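## Task

Move the banana and the orange out of the pan and place both completely inside the bag, between its two layers. At the end, every other item, including the white ball, must be in the pan. The loaded part of the bag must rest on the table. Only a corner of the bag may lie on an arm's base. No part of the bag may be in the pan or hang more than about a finger's width beyond the table edge.

## Robot and tools

Robot: two 6-joint arms, left_arm and right_arm, each with a two-finger gripper. Calibrated base positions in the scene frame: left_arm (-0.019, +0.343, +0.033) m, right_arm (-0.046, -0.254, +0.023) m, each turned only slightly about z. A camera stand sits behind the arms.

Frames: the scene frame has its origin at table-top height, midway between the nominal bases. +x points out over the table, +z up, and left_arm is on the +y side. Arm names do not match image sides. Hand positions, orientations, velocities and wrist-camera poses are reported in each arm's own base frame. Fixed cameras and the table use the scene frame. A gripper's fingers point along its +z and close along its y; end_effector_position is between the pads, about 1 cm short of the tips. Printed poses can be a few centimetres off, more at long reach.

Joint order in every row and every per-joint list: waist, shoulder, elbow, wrist pitch, wrist yaw, wrist roll. Stated ranges (rad): waist -2.618 to 3.054, shoulder 0.000 to 3.142, elbow 0.000 to 3.142, wrist pitch -1.571 to 1.571, wrist yaw -1.571 to 1.571, wrist roll -2.094 to 2.094. Real limits may differ by up to 0.059 rad.

Row format (shared by execute_actions and move): one flat list of 14 numbers, each in [-1, 1], covering both arms even if only one moves. Numbers 1-6 are left_arm joint offsets, 7 is left_arm opening, 8-13 are right_arm joint offsets, 14 is right_arm opening. Joint numbers are offsets, not poses: they are added to the arm's Joint targets as they stood when the action (or move) began, not to the previous row. Scale: 1.0 equals 2.224 rad for waist, shoulder and elbow, and 8.485 rad for the three wrist joints. Sending the same offset in a later action moves the joint again. Opening is absolute: +1 fully open, -1 shut. To keep a gripper unchanged, resend its current command (0 means half-closed, not 'no change').

execute_actions(actions, cameras): actions is a list of actions; each action is a list of up to 15 rows, one per 1/30 s step, the last row held if fewer. An action asking a joint more than 0.059 rad beyond its range is rejected for both arms; a malformed action or a failing first action rejects the whole call. Joint targets are kept within 0.339 rad (big three) or 2.2 rad (wrists) of measured angles, and scaled back if they would put the gripper over 200 mm away, so large offsets may need several actions. cameras: list of names, ["all"], or []; an empty actions list returns all images and the scene number and task.

move(target, speed, blend, opening_speed, grip_force, blocking, cameras): target is one 14-number row or a list of up to 15 rows, all offsets from the same starting Joint targets. Joints follow interpolated paths together (gripper paths curve), with no obstacle avoidance. speed: rad/s for the joint with the farthest to go, 0.01 to 12.57, default 0.5; one value or one per target. blend: rad tolerance for rounding intermediate targets, 0 means stop at each. opening_speed: rate of the commanded opening per second, at least 0.2; use it to close gently on soft items. grip_force: per-pad force limit in newtons, 10 to 50, one value or one per arm; it persists, and lower values close slowly. blocking=false returns after about 0.5 s while the move continues. The result adds a 'move:' line: done, off_target (resting more than 0.035 rad from target), moving, held, or fault, plus limits=held if steps were withheld. Neither done nor off_target tells you about contact.

wait(seconds 0 to 10): hold the last command; a running move continues. stop(): brakes a running move. zoom_image(camera, region [x0, y0, x1, y1] in pixels, at most 504 wide and high): enlarges part of the newest image of cam_head_left, cam_head_right, cam_high, cam_low, cam_left_wrist or cam_right_wrist (all 896x504). finished_scene(scene 1 or 2): irreversible; goes to the next scene.

Result lines: Joint positions (rad, plus finger-pad gap in m, 0.094 open), Joint velocities (may say within noise), Joint targets (the base for your next offsets), Joint torques (offset, noisy; joints 1-3 wrap at ±28 N m), Tool commands, grip_measured (on the opening scale; reads a little wide when empty and somewhat narrower than a squeezed part), end-effector pose. 'joint sent to its limit' means a joint hit its real end. 'joint command not followed' means the clearance check altered targets. MOTOR HOT appears at 75 °C; OVER-TEMPERATURE FAULT at 90 °C folds that arm away for the rest of the scene; at 100 °C it collapses. Long holding, stretched poses and pushing against things heat motors.

Avoid: dropping items or releasing them while moving, fast impacts, hard pushes, striking the table or other fixed objects, any contact or squeezing between the two arms (including closing on the other gripper's fingers), and anything leaving the table. Objects may be nudged by outside disturbances, so check before finishing. To stop pressing or recover dragged targets, command Joint targets back past the measured positions.

Each tool is called as name(argument=value, ...), one argument or row to a line, values as JSON.

## Session

execute_actions(
  actions=[],
  cameras=["all"],
)

Scene clock: 0.00 s.
left_arm: end_effector_position=(+0.3888, +0.0274, +0.0853) grip_measured=+1.000 end_effector_quat_wxyz=(+0.575, -0.073, +0.814, +0.044) | right_arm: end_effector_position=(+0.3941, -0.0220, +0.0992) grip_measured=+1.000 end_effector_quat_wxyz=(+0.573, +0.050, +0.817, -0.038)
Joint positions: left_arm=[0.002 1.556 0.34 0.871 -0.154 -0.07 0.094] | right_arm=[-0.004 1.493 0.384 0.758 0.117 0.037 0.094]
Joint velocities: within noise
Joint torques (N m): no reading
Heat: left arm: 25 °C; right arm: 29 °C.
Joint targets: left_arm=[0.002 1.552 0.344 0.866 -0.154 -0.070] | right_arm=[-0.004 1.484 0.395 0.771 0.117 0.037]
Tool commands: left_gripper/opening=+1.0 right_gripper/opening=+1.0

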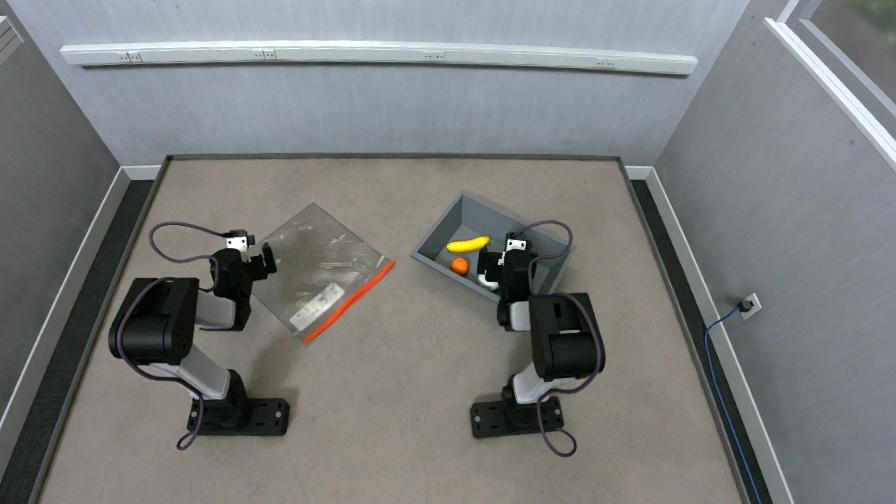

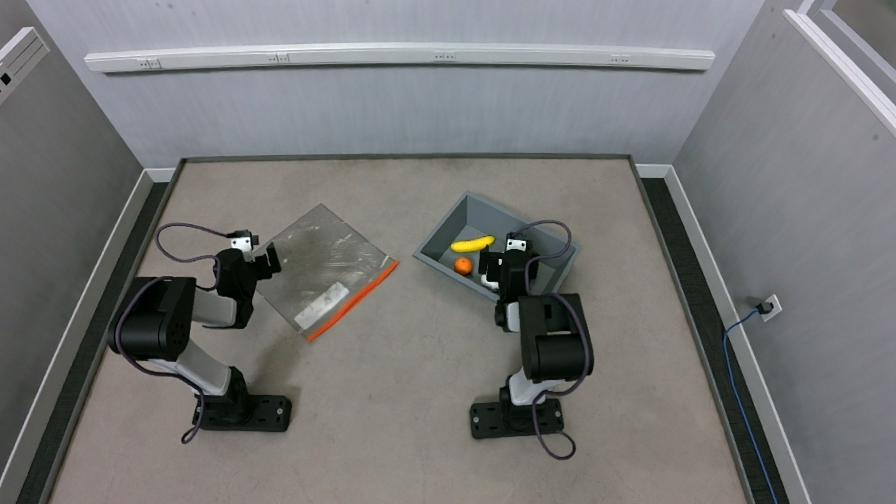

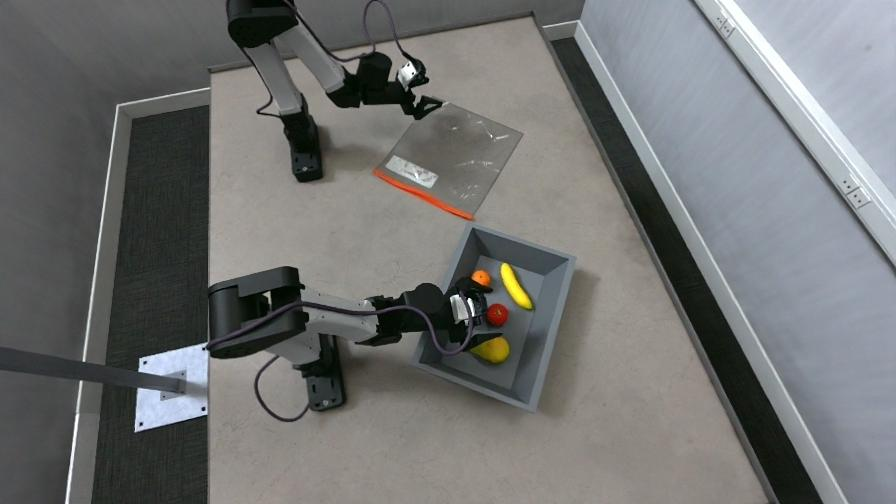

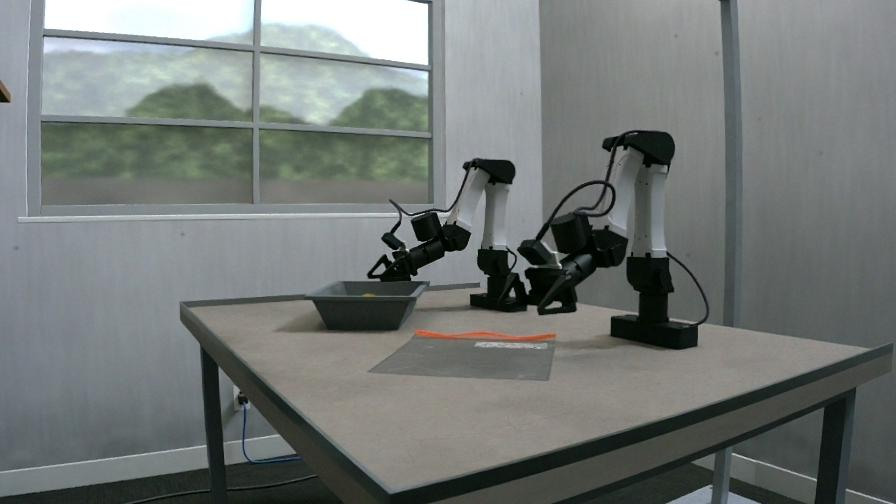

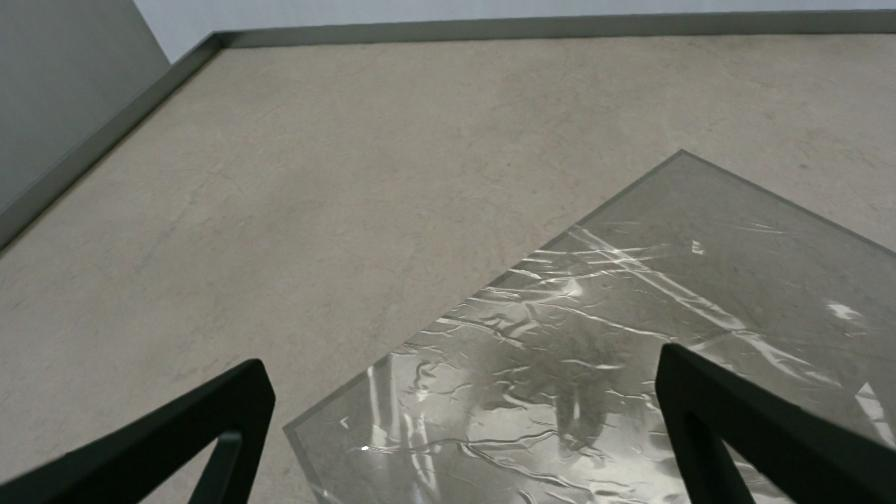

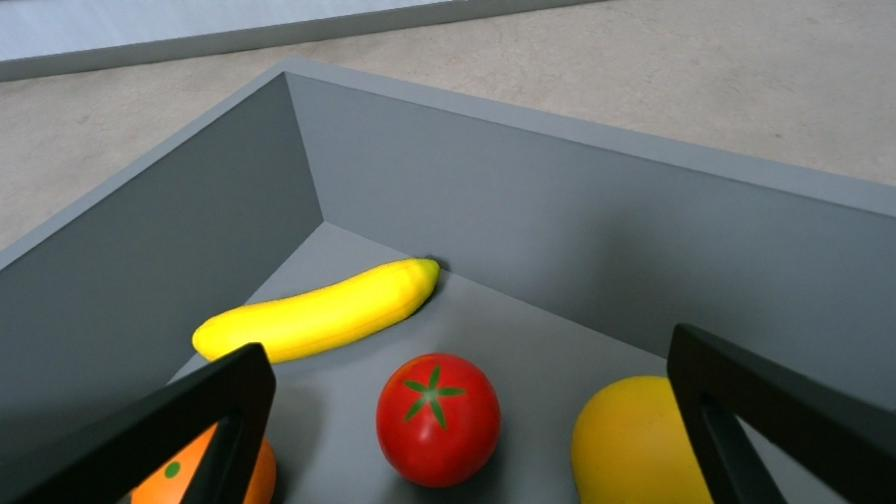

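move(
  target=[-0.2972,-0.0562,0.4011,-0.2425,0.0181,0.0083,1.0,0,0,0,0,0,0,1.0],
  speed=1.0,
  cameras=["cam_left_wrist","cam_head_left","cam_high"],
)

zoom_image(
  camera="cam_head_left",
  region=[230, 180, 600, 360],
)

zoom_image(
  camera="cam_high",
  region=[360, 80, 600, 420],
)

Scene clock: 10.33 s.
left_arm: end_effector_position=(+0.2235, -0.1680, +0.1344) grip_measured=+1.000 end_effector_quat_wxyz=(+0.081, +0.315, +0.945, -0.020) | right_arm: end_effector_position=(+0.3941, -0.0220, +0.0992) grip_measured=+1.000 end_effector_quat_wxyz=(+0.573, +0.050, +0.817, -0.038)
Joint positions: left_arm=[-0.654 1.442 1.217 -1.178 -0.016 -0.01 0.094] | right_arm=[-0.004 1.493 0.384 0.758 0.117 0.037 0.094]
Joint torques (N m): left_arm=[-0.16 -6.43 9.29 0.63 0.15 0.05] | right_arm=[0.03 -5.67 6.65 2.05 0 0.04]
Heat: left arm: 28 °C; right arm: 30 °C.
Joint targets: left_arm=[-0.659 1.427 1.236 -1.191 0.000 0.001] | right_arm=[-0.004 1.484 0.395 0.771 0.117 0.037]
move: done
Images, in order (width x height): cam_head_left 896x504, cam_high 896x504, cam_left_wrist 896x504.

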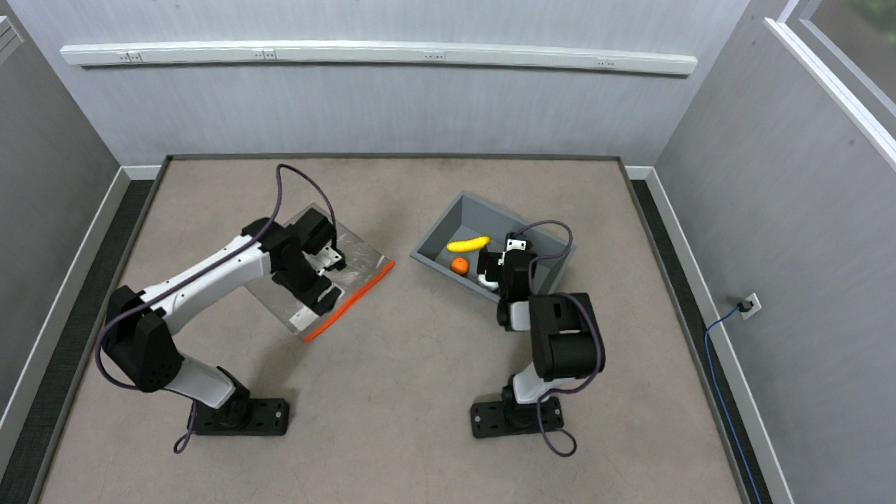

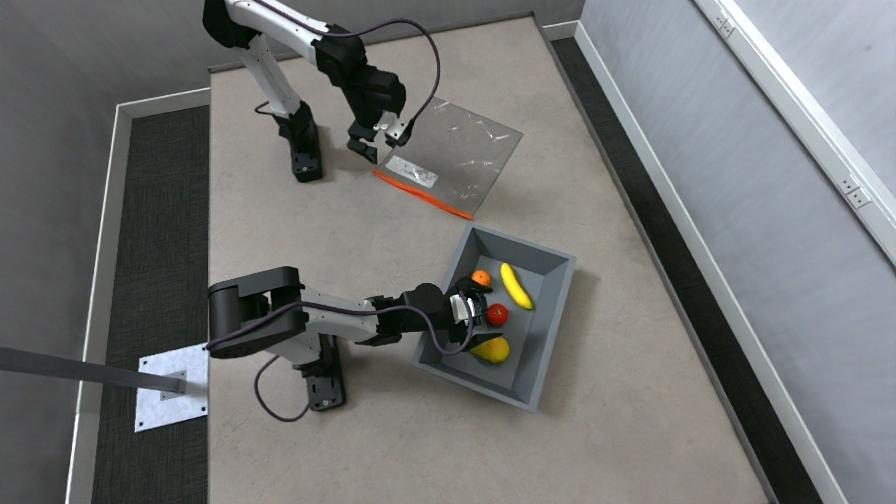

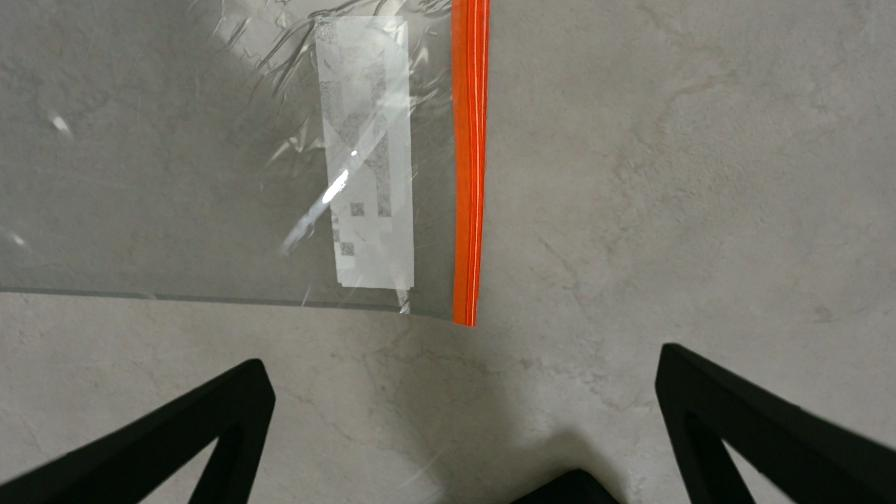

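Scaled by 1.362 from the camera's 896x504 image, which has a finer 1280x720 frame.

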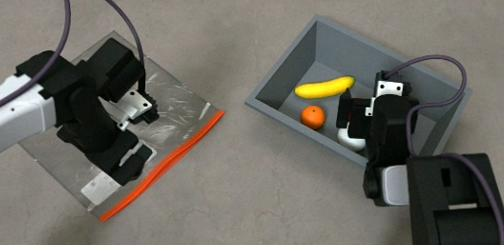

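Scaled by 1.482 from the camera's 896x504 image, which has a finer 1280x720 frame.

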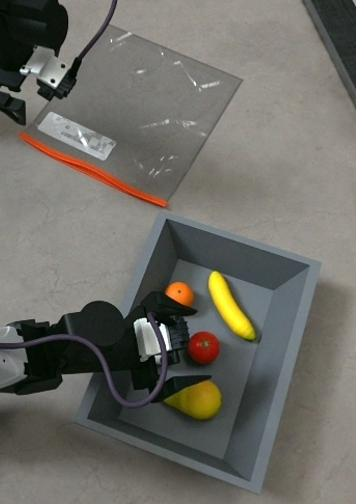

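move(
  target=[-0.0486,-0.0868,-0.3206,0.1118,-0.0105,-0.0143,1.0,0,0,0,0,0,0,1.0],
  speed=0.8,
  cameras=["cam_left_wrist","cam_low"],
)

zoom_image(
  camera="cam_low",
  region=[340, 240, 640, 400],
)

Scene clock: 14.23 s.
left_arm: end_effector_position=(+0.2265, -0.1981, +0.0438) grip_measured=+1.000 end_effector_quat_wxyz=(+0.283, +0.295, +0.908, -0.093) | right_arm: end_effector_position=(+0.3941, -0.0220, +0.0992) grip_measured=+1.000 end_effector_quat_wxyz=(+0.573, +0.050, +0.817, -0.038)
Joint positions: left_arm=[-0.761 1.25 0.531 -0.251 -0.073 -0.109 0.094] | right_arm=[-0.004 1.493 0.384 0.758 0.117 0.037 0.094]
Joint torques (N m): left_arm=[-0.24 -4.83 6.64 1.78 -0.2 -0.16] | right_arm=[0.03 -5.64 6.65 2.05 0 0.03]
Heat: left arm: 28 °C; right arm: 30 °C.
Joint targets: left_arm=[-0.767 1.235 0.523 -0.243 -0.090 -0.121] | right_arm=[-0.004 1.484 0.395 0.771 0.117 0.037]
move: done
Images, in order (width x height): cam_low 896x504, cam_left_wrist 896x504.

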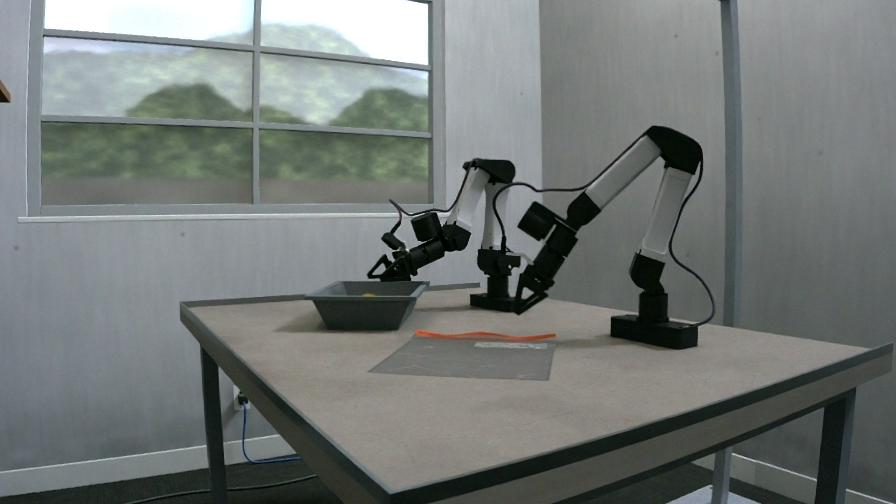

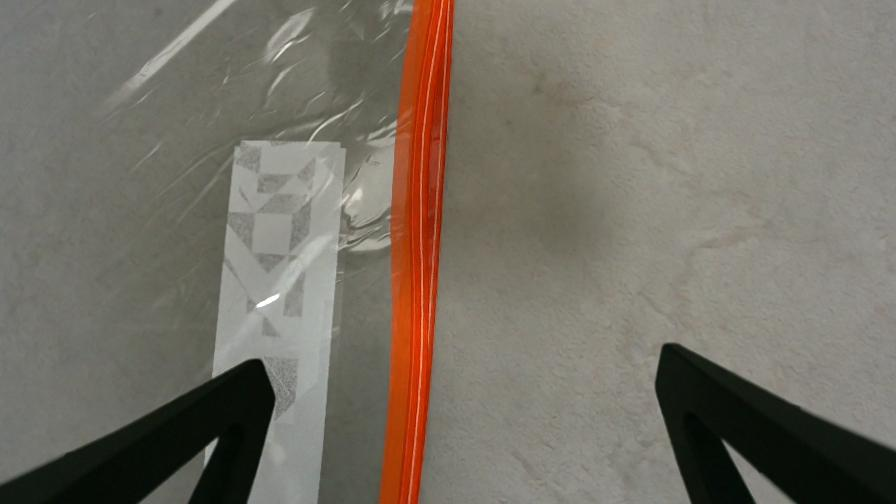

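Scaled by 1.680 from the camera's 896x504 image, which has a finer 1280x720 frame.

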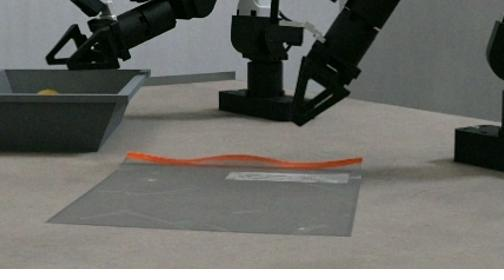

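move(
  target=[0,0.1160,-0.0697,0.0462,0,0,1.0,0,0,0,0,0,0,1.0],
  speed=0.3,
  cameras=["cam_left_wrist","cam_low"],
)

zoom_image(
  camera="cam_low",
  region=[390, 250, 590, 370],
)

Scene clock: 16.90 s.
left_arm: end_effector_position=(+0.2298, -0.2012, -0.0152) grip_measured=+1.000 end_effector_quat_wxyz=(+0.293, +0.293, +0.905, -0.098) | right_arm: end_effector_position=(+0.3941, -0.0220, +0.0992) grip_measured=+1.000 end_effector_quat_wxyz=(+0.573, +0.050, +0.817, -0.038)
Joint positions: left_arm=[-0.761 1.478 0.38 0.15 -0.073 -0.112 0.094] | right_arm=[-0.004 1.493 0.384 0.758 0.117 0.037 0.094]
Joint torques (N m): left_arm=[-0.29 -3.17 4.74 1.7 -0.19 -0.12] | right_arm=[0.03 -5.65 6.67 2.05 -0.01 0.04]
Heat: left arm: 28 °C; right arm: 30 °C.
Joint targets: left_arm=[-0.767 1.492 0.368 0.149 -0.090 -0.121] | right_arm=[-0.004 1.484 0.395 0.771 0.117 0.037]
move: done
Images, in order (width x height): cam_low 896x504, cam_left_wrist 896x504.

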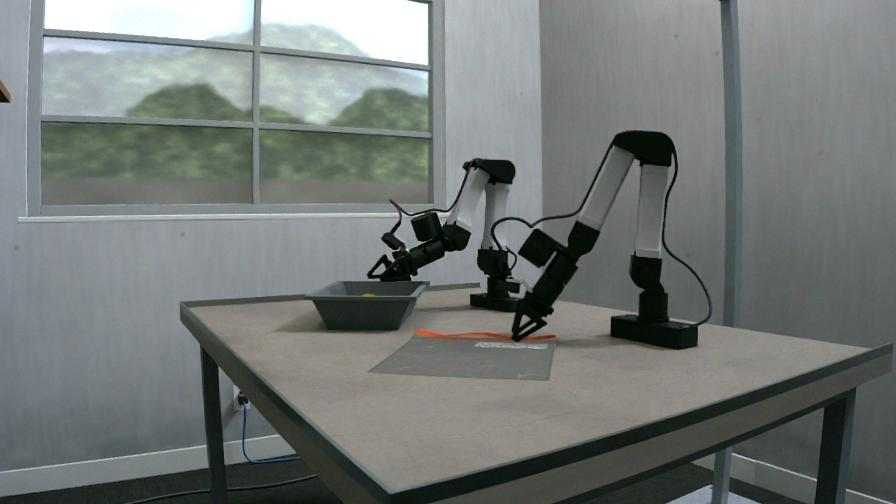

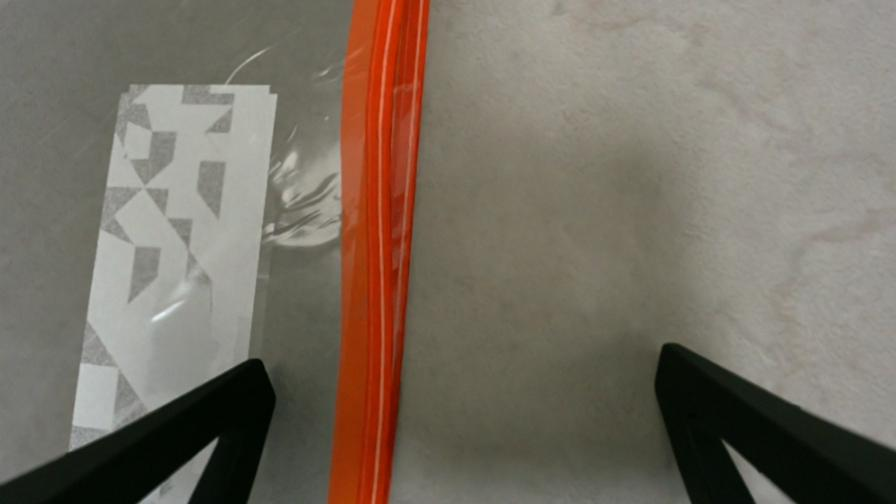

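Scaled by 2.520 from the camera's 896x504 image, which has a finer 1280x720 frame.

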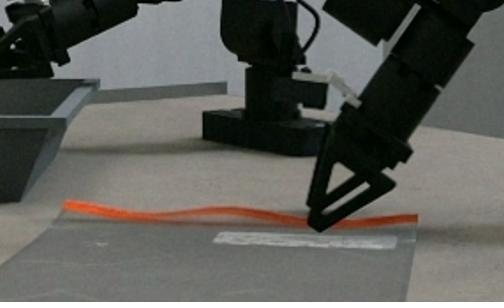

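move(
  target=[0,0.0185,-0.0063,0.0065,0,0,1.0,0,0,0,0,0,0,1.0],
  speed=0.15,
  cameras=["cam_left_wrist"],
)

Scene clock: 18.23 s.
left_arm: end_effector_position=(+0.2354, -0.2065, -0.0159) grip_measured=+1.000 end_effector_quat_wxyz=(+0.308, +0.289, +0.900, -0.106) | right_arm: end_effector_position=(+0.3941, -0.0220, +0.0992) grip_measured=+1.000 end_effector_quat_wxyz=(+0.573, +0.050, +0.817, -0.038)
Joint positions: left_arm=[-0.761 1.51 0.371 0.229 -0.073 -0.114 0.094] | right_arm=[-0.004 1.493 0.384 0.758 0.117 0.037 0.094]
Joint torques (N m): left_arm=[-0.25 -2.77 4.14 1.51 -0.19 -0.11] | right_arm=[0.02 -5.67 6.67 2.05 0 0.04]
Heat: left arm: 28 °C; right arm: 30 °C.
Joint targets: left_arm=[-0.767 1.533 0.354 0.205 -0.090 -0.121] | right_arm=[-0.004 1.484 0.395 0.771 0.117 0.037]
move: done
Images, in order (width x height): cam_left_wrist 896x504.

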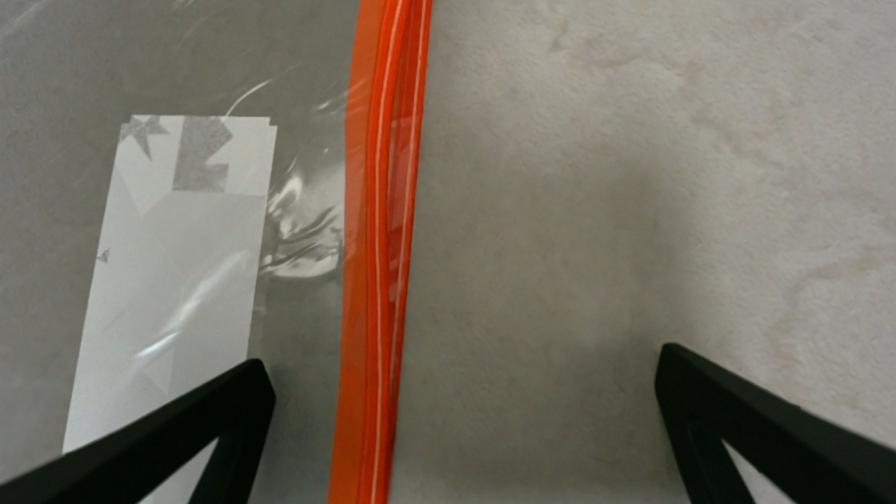

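move(
  target=[0.045,0,0,0,0,0,1.0,0,0,0,0,0,0,1.0],
  speed=0.15,
  cameras=["cam_left_wrist","cam_low"],
)

zoom_image(
  camera="cam_low",
  region=[390, 250, 590, 370],
)

Scene clock: 23.37 s.
left_arm: end_effector_position=(+0.2521, -0.1862, -0.0158) grip_measured=+1.000 end_effector_quat_wxyz=(+0.313, +0.251, +0.911, -0.093) | right_arm: end_effector_position=(+0.3941, -0.0220, +0.0992) grip_measured=+1.000 end_effector_quat_wxyz=(+0.573, +0.050, +0.817, -0.038)
Joint positions: left_arm=[-0.677 1.511 0.371 0.23 -0.073 -0.114 0.094] | right_arm=[-0.004 1.493 0.384 0.758 0.117 0.037 0.094]
Joint velocities: left_arm=[within noise] | right_arm=[0.007 0.012 0.002 -0.051 -0.154 -0.022 0]
Joint torques (N m): left_arm=[0.94 -2.74 4.11 1.5 -0.19 -0.11] | right_arm=[0.02 -5.64 6.65 2.05 0 0.04]
Heat: left arm: 28 °C; right arm: 31 °C.
Joint targets: left_arm=[-0.667 1.534 0.354 0.205 -0.090 -0.121] | right_arm=[-0.004 1.484 0.395 0.771 0.117 0.037]
move: done
Images, in order (width x height): cam_low 896x504, cam_left_wrist 896x504.

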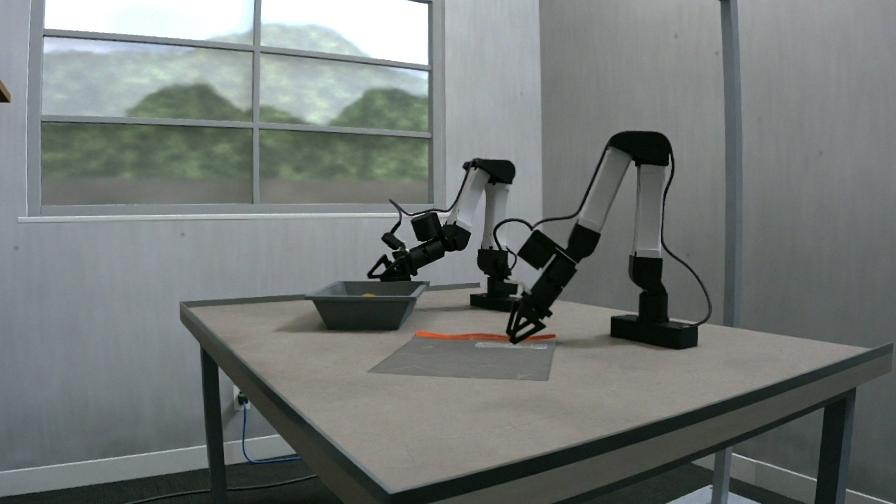

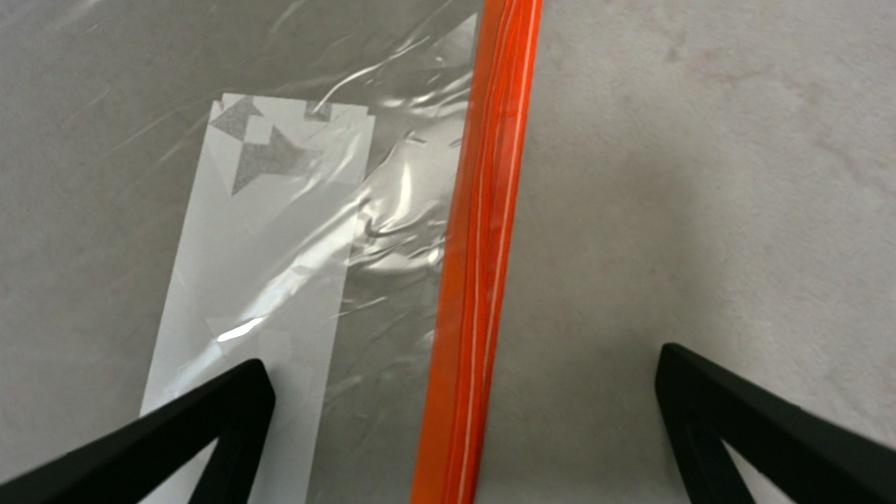

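Scaled by 2.520 from the camera's 896x504 image, which has a finer 1280x720 frame.

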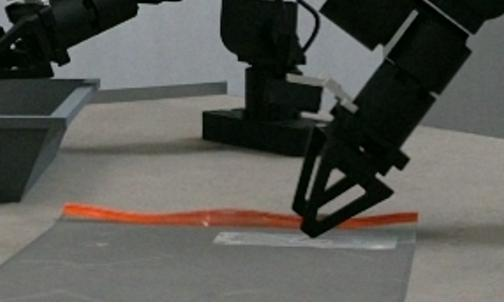

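move(
  target=[
    [0,-0.0315,0,0,0,0,1.0,0,0,0,0,0,0,1.0],
    [-0.0472,-0.0315,0,0,0,0,1.0,0,0,0,0,0,0,1.0],
    [-0.0472,0.0202,0,0,0,0,1.0,0,0,0,0,0,0,1.0],
  ],
  speed=[0.3,0.3,0.2],
  blend=[0.02,0.02,0],
  cameras=["cam_left_wrist"],
)

move(
  target=[0.045,0,0,0,0,0,1.0,0,0,0,0,0,0,1.0],
  speed=0.15,
  cameras=["cam_left_wrist","cam_low"],
)

zoom_image(
  camera="cam_low",
  region=[390, 250, 590, 370],
)

Scene clock: 26.17 s.
left_arm: end_effector_position=(+0.2381, -0.2105, -0.0172) grip_measured=+1.000 end_effector_quat_wxyz=(+0.319, +0.288, +0.896, -0.110) | right_arm: end_effector_position=(+0.3941, -0.0220, +0.0992) grip_measured=+1.000 end_effector_quat_wxyz=(+0.573, +0.050, +0.817, -0.038)
Joint positions: left_arm=[-0.767 1.537 0.363 0.288 -0.078 -0.118 0.094] | right_arm=[-0.004 1.493 0.384 0.758 0.117 0.037 0.094]
Joint torques (N m): left_arm=[-0.23 -1.42 4.83 0.88 -0.15 -0.08] | right_arm=[0.02 -5.65 6.68 2.05 0 0.04]
Heat: left arm: 28 °C; right arm: 31 °C.
Joint targets: left_arm=[-0.773 1.579 0.354 0.205 -0.090 -0.120] | right_arm=[-0.004 1.484 0.395 0.771 0.117 0.037]
move: off_target (left_arm); left_arm: the wrist pitch is farthest, 0.083 rad from its target
Images, in order (width x height): cam_left_wrist 896x504.

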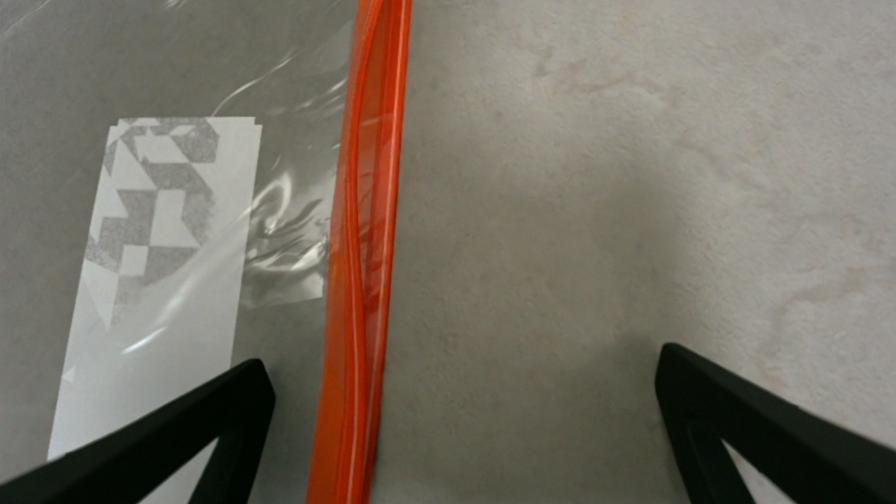

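Scene clock: 27.13 s.
left_arm: end_effector_position=(+0.2548, -0.1928, -0.0171) grip_measured=+1.000 end_effector_quat_wxyz=(+0.325, +0.253, +0.906, -0.101) | right_arm: end_effector_position=(+0.3941, -0.0220, +0.0992) grip_measured=+1.000 end_effector_quat_wxyz=(+0.573, +0.050, +0.817, -0.038)
Joint positions: left_arm=[-0.688 1.544 0.363 0.302 -0.075 -0.118 0.094] | right_arm=[-0.004 1.493 0.384 0.758 0.117 0.037 0.094]
Joint torques (N m): left_arm=[1.43 -2.03 4.72 0.75 -0.17 -0.07] | right_arm=[0.01 -5.67 6.67 2.05 0 0.04]
Heat: left arm: 28 °C; right arm: 32 °C.
Joint targets: left_arm=[-0.673 1.578 0.354 0.205 -0.090 -0.120] | right_arm=[-0.004 1.484 0.395 0.771 0.117 0.037]
move: off_target (left_arm); left_arm: the wrist pitch is farthest, 0.097 rad from its target
Images, in order (width x height): cam_low 896x504, cam_left_wrist 896x504.

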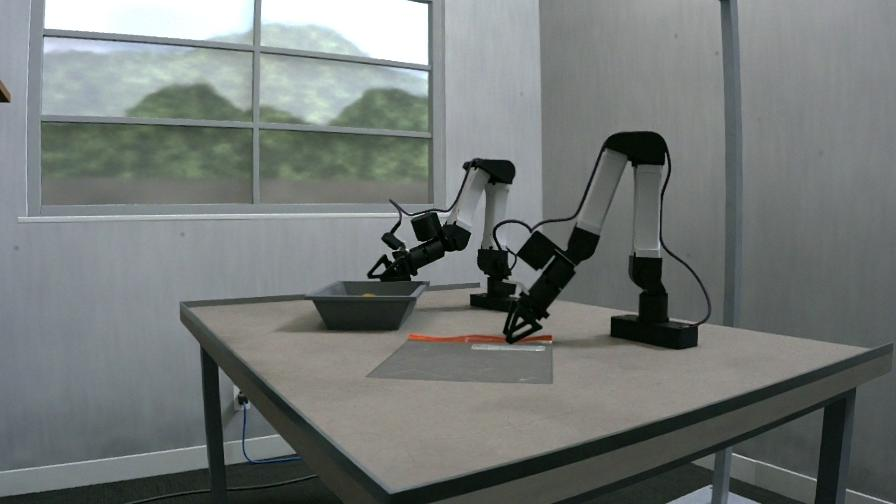

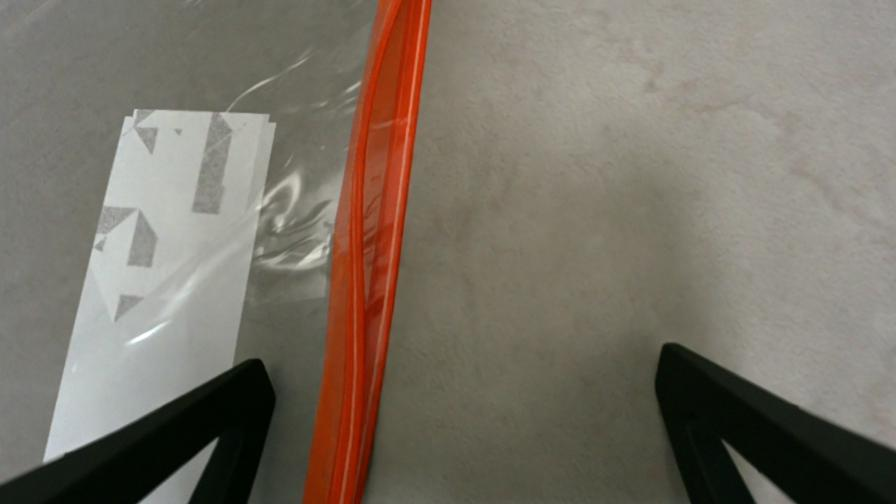

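Scaled by 2.520 from the camera's 896x504 image, which has a finer 1280x720 frame.

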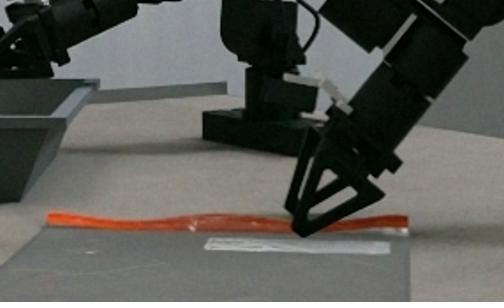

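move(
  target=[0.036,-0.009,0,0,0,0,1.0,0,0,0,0,0,0,1.0],
  speed=0.2,
  cameras=["cam_left_wrist","cam_low"],
)

zoom_image(
  camera="cam_low",
  region=[390, 250, 590, 370],
)

zoom_image(
  camera="cam_left_wrist",
  region=[240, 0, 560, 400],
)

Scene clock: 29.00 s.
left_arm: end_effector_position=(+0.2695, -0.1718, -0.0171) grip_measured=+1.000 end_effector_quat_wxyz=(+0.329, +0.216, +0.915, -0.088) | right_arm: end_effector_position=(+0.3941, -0.0220, +0.0992) grip_measured=+1.000 end_effector_quat_wxyz=(+0.573, +0.050, +0.817, -0.038)
Joint positions: left_arm=[-0.608 1.544 0.363 0.302 -0.074 -0.118 0.094] | right_arm=[-0.004 1.493 0.384 0.758 0.117 0.037 0.094]
Joint torques (N m): left_arm=[1.44 -3.55 4.77 0.75 -0.17 -0.08] | right_arm=[0.03 -5.65 6.65 2.05 0 0.04]
Heat: left arm: 28 °C; right arm: 32 °C.
Joint targets: left_arm=[-0.592 1.558 0.354 0.205 -0.089 -0.120] | right_arm=[-0.004 1.484 0.395 0.771 0.117 0.037]
move: off_target (left_arm); left_arm: the wrist pitch is farthest, 0.097 rad from its target
Images, in order (width x height): cam_low 896x504, cam_left_wrist 896x504.

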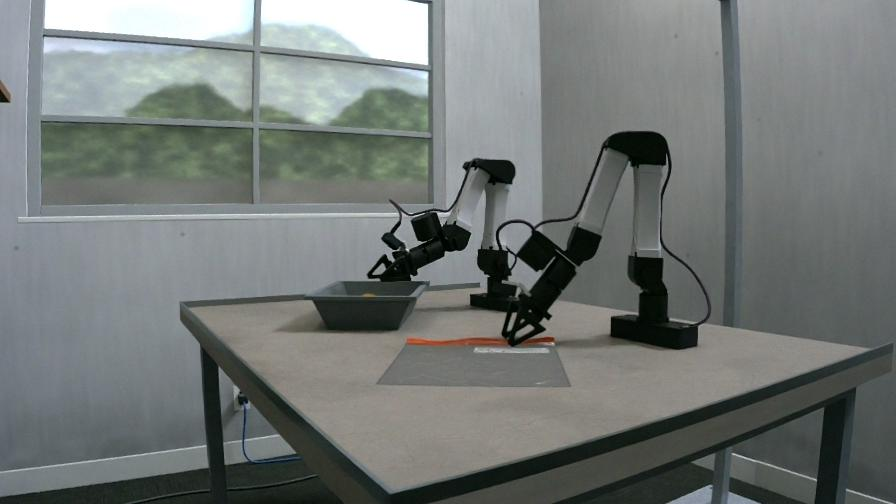

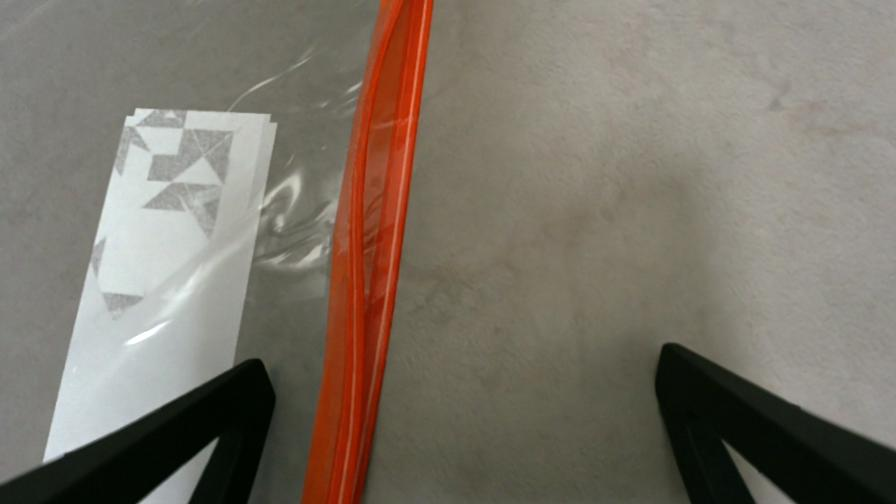

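Scaled by 2.520 from the camera's 896x504 image, which has a finer 1280x720 frame.

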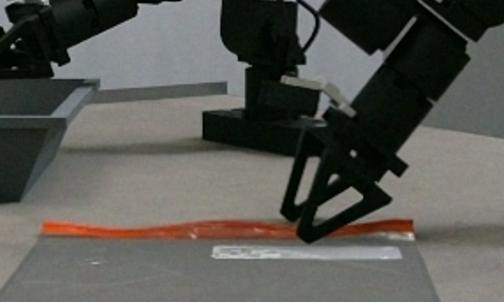

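Scaled by 1.260 from the camera's 896x504 image, which has a finer 1280x720 frame.

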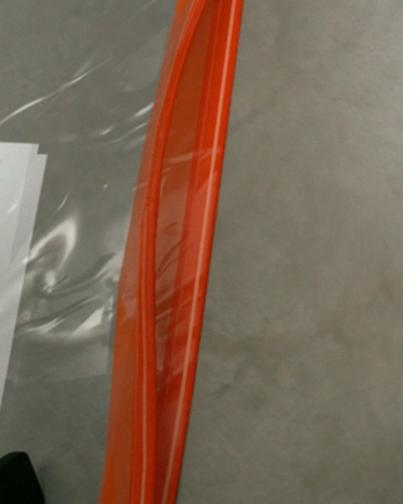

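move(
  target=[
    [0,-0.045,0,0,0,0,1.0,0,0,0,0,0,0,1.0],
    [0.0872,0.0378,0.2005,-0.0401,0.0239,0.0325,-0.15,0,0,0,0,0,0,1.0],
  ],
  speed=[0.4,0.5],
  blend=[0.03,0],
  cameras=["cam_left_wrist","cam_low"],
)

zoom_image(
  camera="cam_low",
  region=[390, 250, 590, 370],
)

Scene clock: 33.97 s.
left_arm: end_effector_position=(+0.3462, -0.1655, +0.0310) grip_measured=-0.148 end_effector_quat_wxyz=(+0.290, +0.271, +0.914, -0.084) | right_arm: end_effector_position=(+0.3941, -0.0220, +0.0992) grip_measured=+1.000 end_effector_quat_wxyz=(+0.573, +0.050, +0.817, -0.038)
Joint positions: left_arm=[-0.402 1.626 0.784 -0.122 0.096 0.144 0.04] | right_arm=[-0.004 1.493 0.384 0.758 0.117 0.037 0.094]
Joint torques (N m): left_arm=[0.51 -5.37 8.61 1.53 0.22 0.04] | right_arm=[0.03 -5.65 6.65 2.05 0.01 0.04]
Heat: left arm: 28 °C; right arm: 32 °C.
Joint targets: left_arm=[-0.398 1.643 0.800 -0.136 0.113 0.155] | right_arm=[-0.004 1.484 0.395 0.771 0.117 0.037]
move: done
Images, in order (width x height): cam_low 896x504, cam_left_wrist 896x504.

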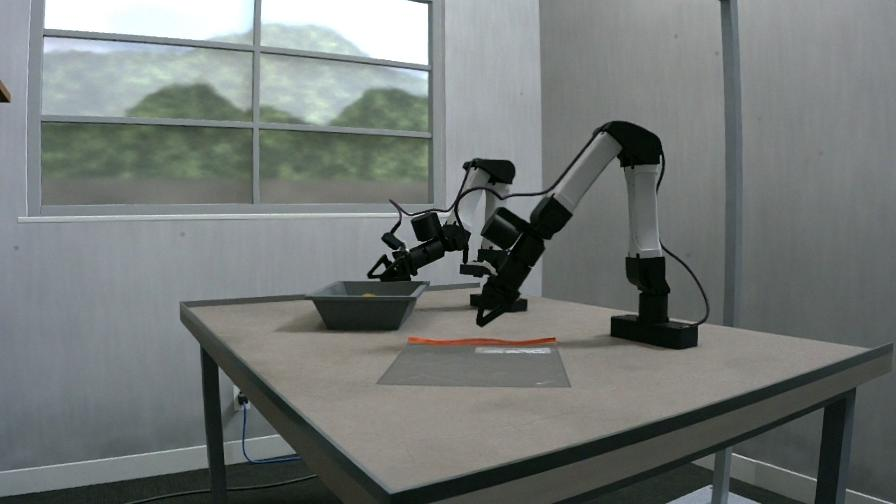

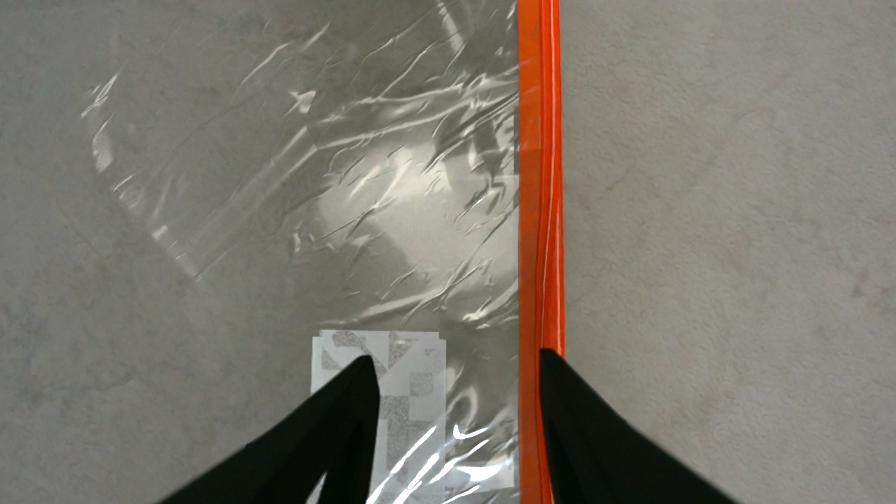

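Scaled by 2.520 from the camera's 896x504 image, which has a finer 1280x720 frame.

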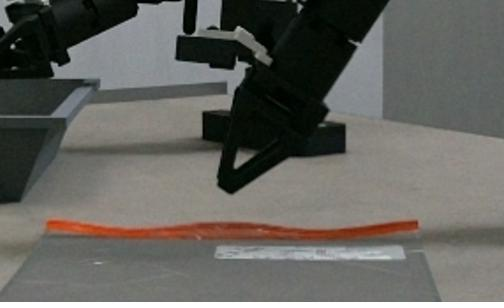

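move(
  target=[-0.0211,0.0456,-0.0337,0.0208,0,0,-0.15,0,0,0,0,0,0,1.0],
  speed=0.3,
  cameras=["cam_left_wrist"],
)

zoom_image(
  camera="cam_left_wrist",
  region=[340, 200, 640, 500],
)

Scene clock: 36.53 s.
left_arm: end_effector_position=(+0.3422, -0.1793, -0.0027) grip_measured=-0.148 end_effector_quat_wxyz=(+0.287, +0.288, +0.909, -0.090) | right_arm: end_effector_position=(+0.3941, -0.0220, +0.0992) grip_measured=+1.000 end_effector_quat_wxyz=(+0.573, +0.050, +0.817, -0.038)
Joint positions: left_arm=[-0.439 1.732 0.733 0.032 0.097 0.144 0.04] | right_arm=[-0.004 1.493 0.384 0.758 0.117 0.037 0.094]
Joint torques (N m): left_arm=[-0.27 -6.11 5.56 1.77 0.23 0.07] | right_arm=[0.03 -5.65 6.67 2.05 0 0.04]
Heat: left arm: 28 °C; right arm: 33 °C.
Joint targets: left_arm=[-0.445 1.744 0.725 0.041 0.113 0.155] | right_arm=[-0.004 1.484 0.395 0.771 0.117 0.037]
move: done
Images, in order (width x height): cam_left_wrist 896x504.

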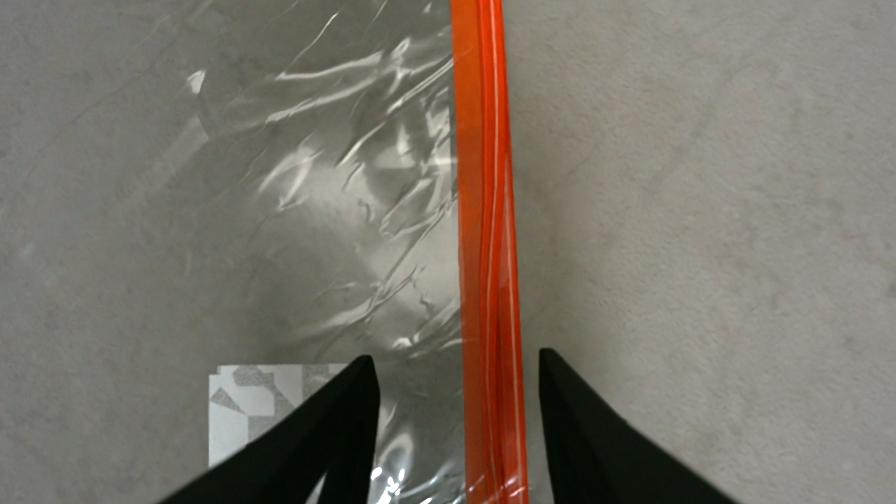

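Scaled by 1.680 from the camera's 896x504 image, which has a finer 1280x720 frame.

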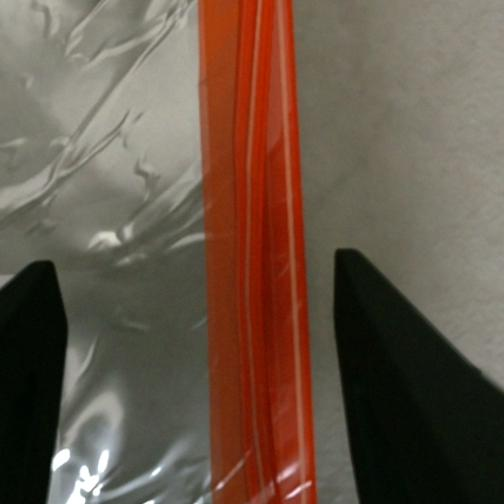

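move(
  target=[
    [0.0101,0,0,0,0,0,-0.15,0,0,0,0,0,0,1.0],
    [0.0101,0.0250,-0.0160,0.0110,0,0,-0.15,0,0,0,0,0,0,1.0],
  ],
  speed=[0.2,0.2],
  blend=[0.005,0],
  cameras=["cam_left_wrist","cam_low"],
)

zoom_image(
  camera="cam_left_wrist",
  region=[340, 200, 640, 500],
)

zoom_image(
  camera="cam_low",
  region=[390, 250, 590, 370],
)

Scene clock: 38.23 s.
left_arm: end_effector_position=(+0.3474, -0.1781, -0.0139) grip_measured=-0.149 end_effector_quat_wxyz=(+0.301, +0.283, +0.906, -0.092) | right_arm: end_effector_position=(+0.3941, -0.0220, +0.0992) grip_measured=+1.000 end_effector_quat_wxyz=(+0.573, +0.050, +0.817, -0.038)
Joint positions: left_arm=[-0.429 1.777 0.703 0.137 0.102 0.144 0.04] | right_arm=[-0.004 1.493 0.384 0.758 0.117 0.037 0.094]
Joint torques (N m): left_arm=[0.68 -5.53 4.78 1.67 0.17 0.06] | right_arm=[0.03 -5.63 6.68 2.05 0 0.04]
Heat: left arm: 28 °C; right arm: 33 °C.
Joint targets: left_arm=[-0.423 1.800 0.690 0.134 0.113 0.155] | right_arm=[-0.004 1.484 0.395 0.771 0.117 0.037]
move: done
Images, in order (width x height): cam_low 896x504, cam_left_wrist 896x504.

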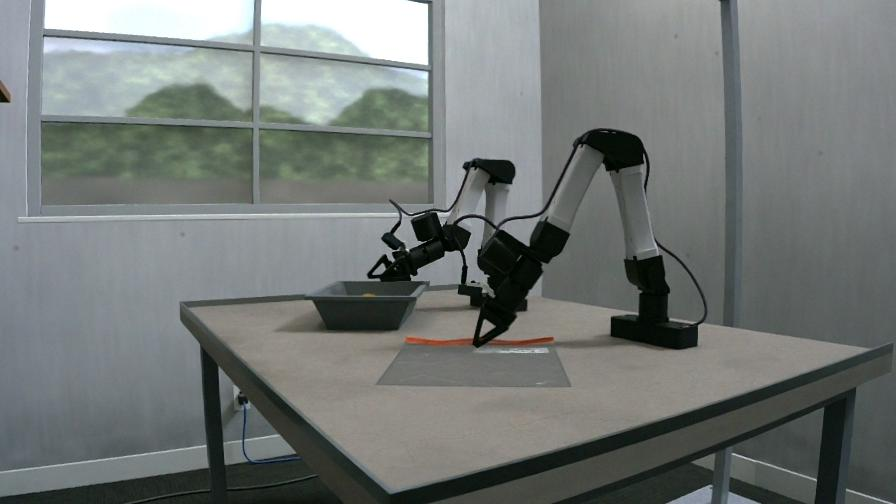

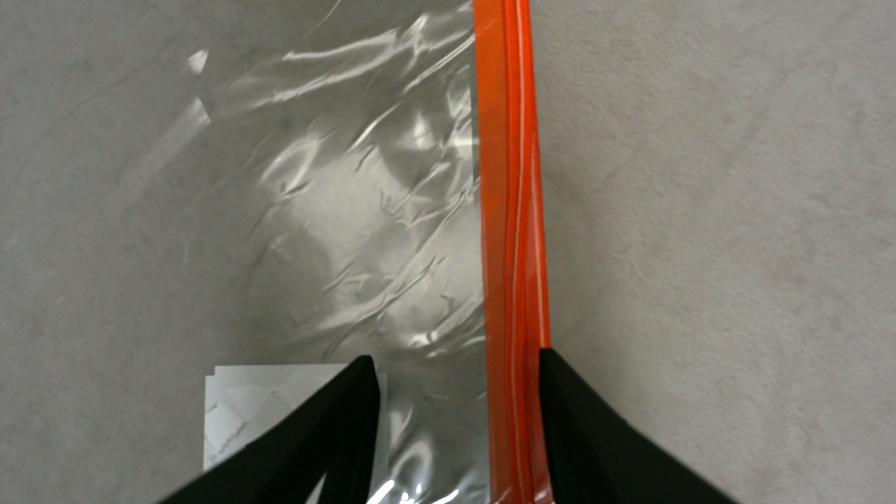

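Scaled by 1.680 from the camera's 896x504 image, which has a finer 1280x720 frame.

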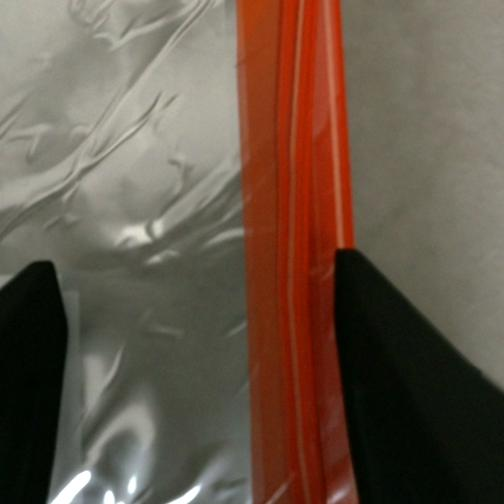

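Scaled by 2.520 from the camera's 896x504 image, which has a finer 1280x720 frame.

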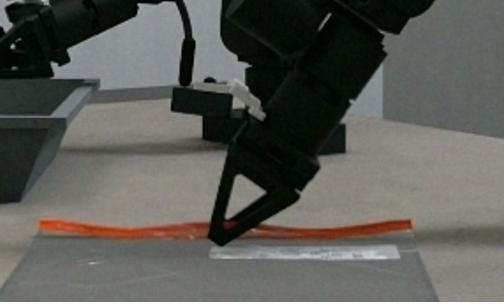

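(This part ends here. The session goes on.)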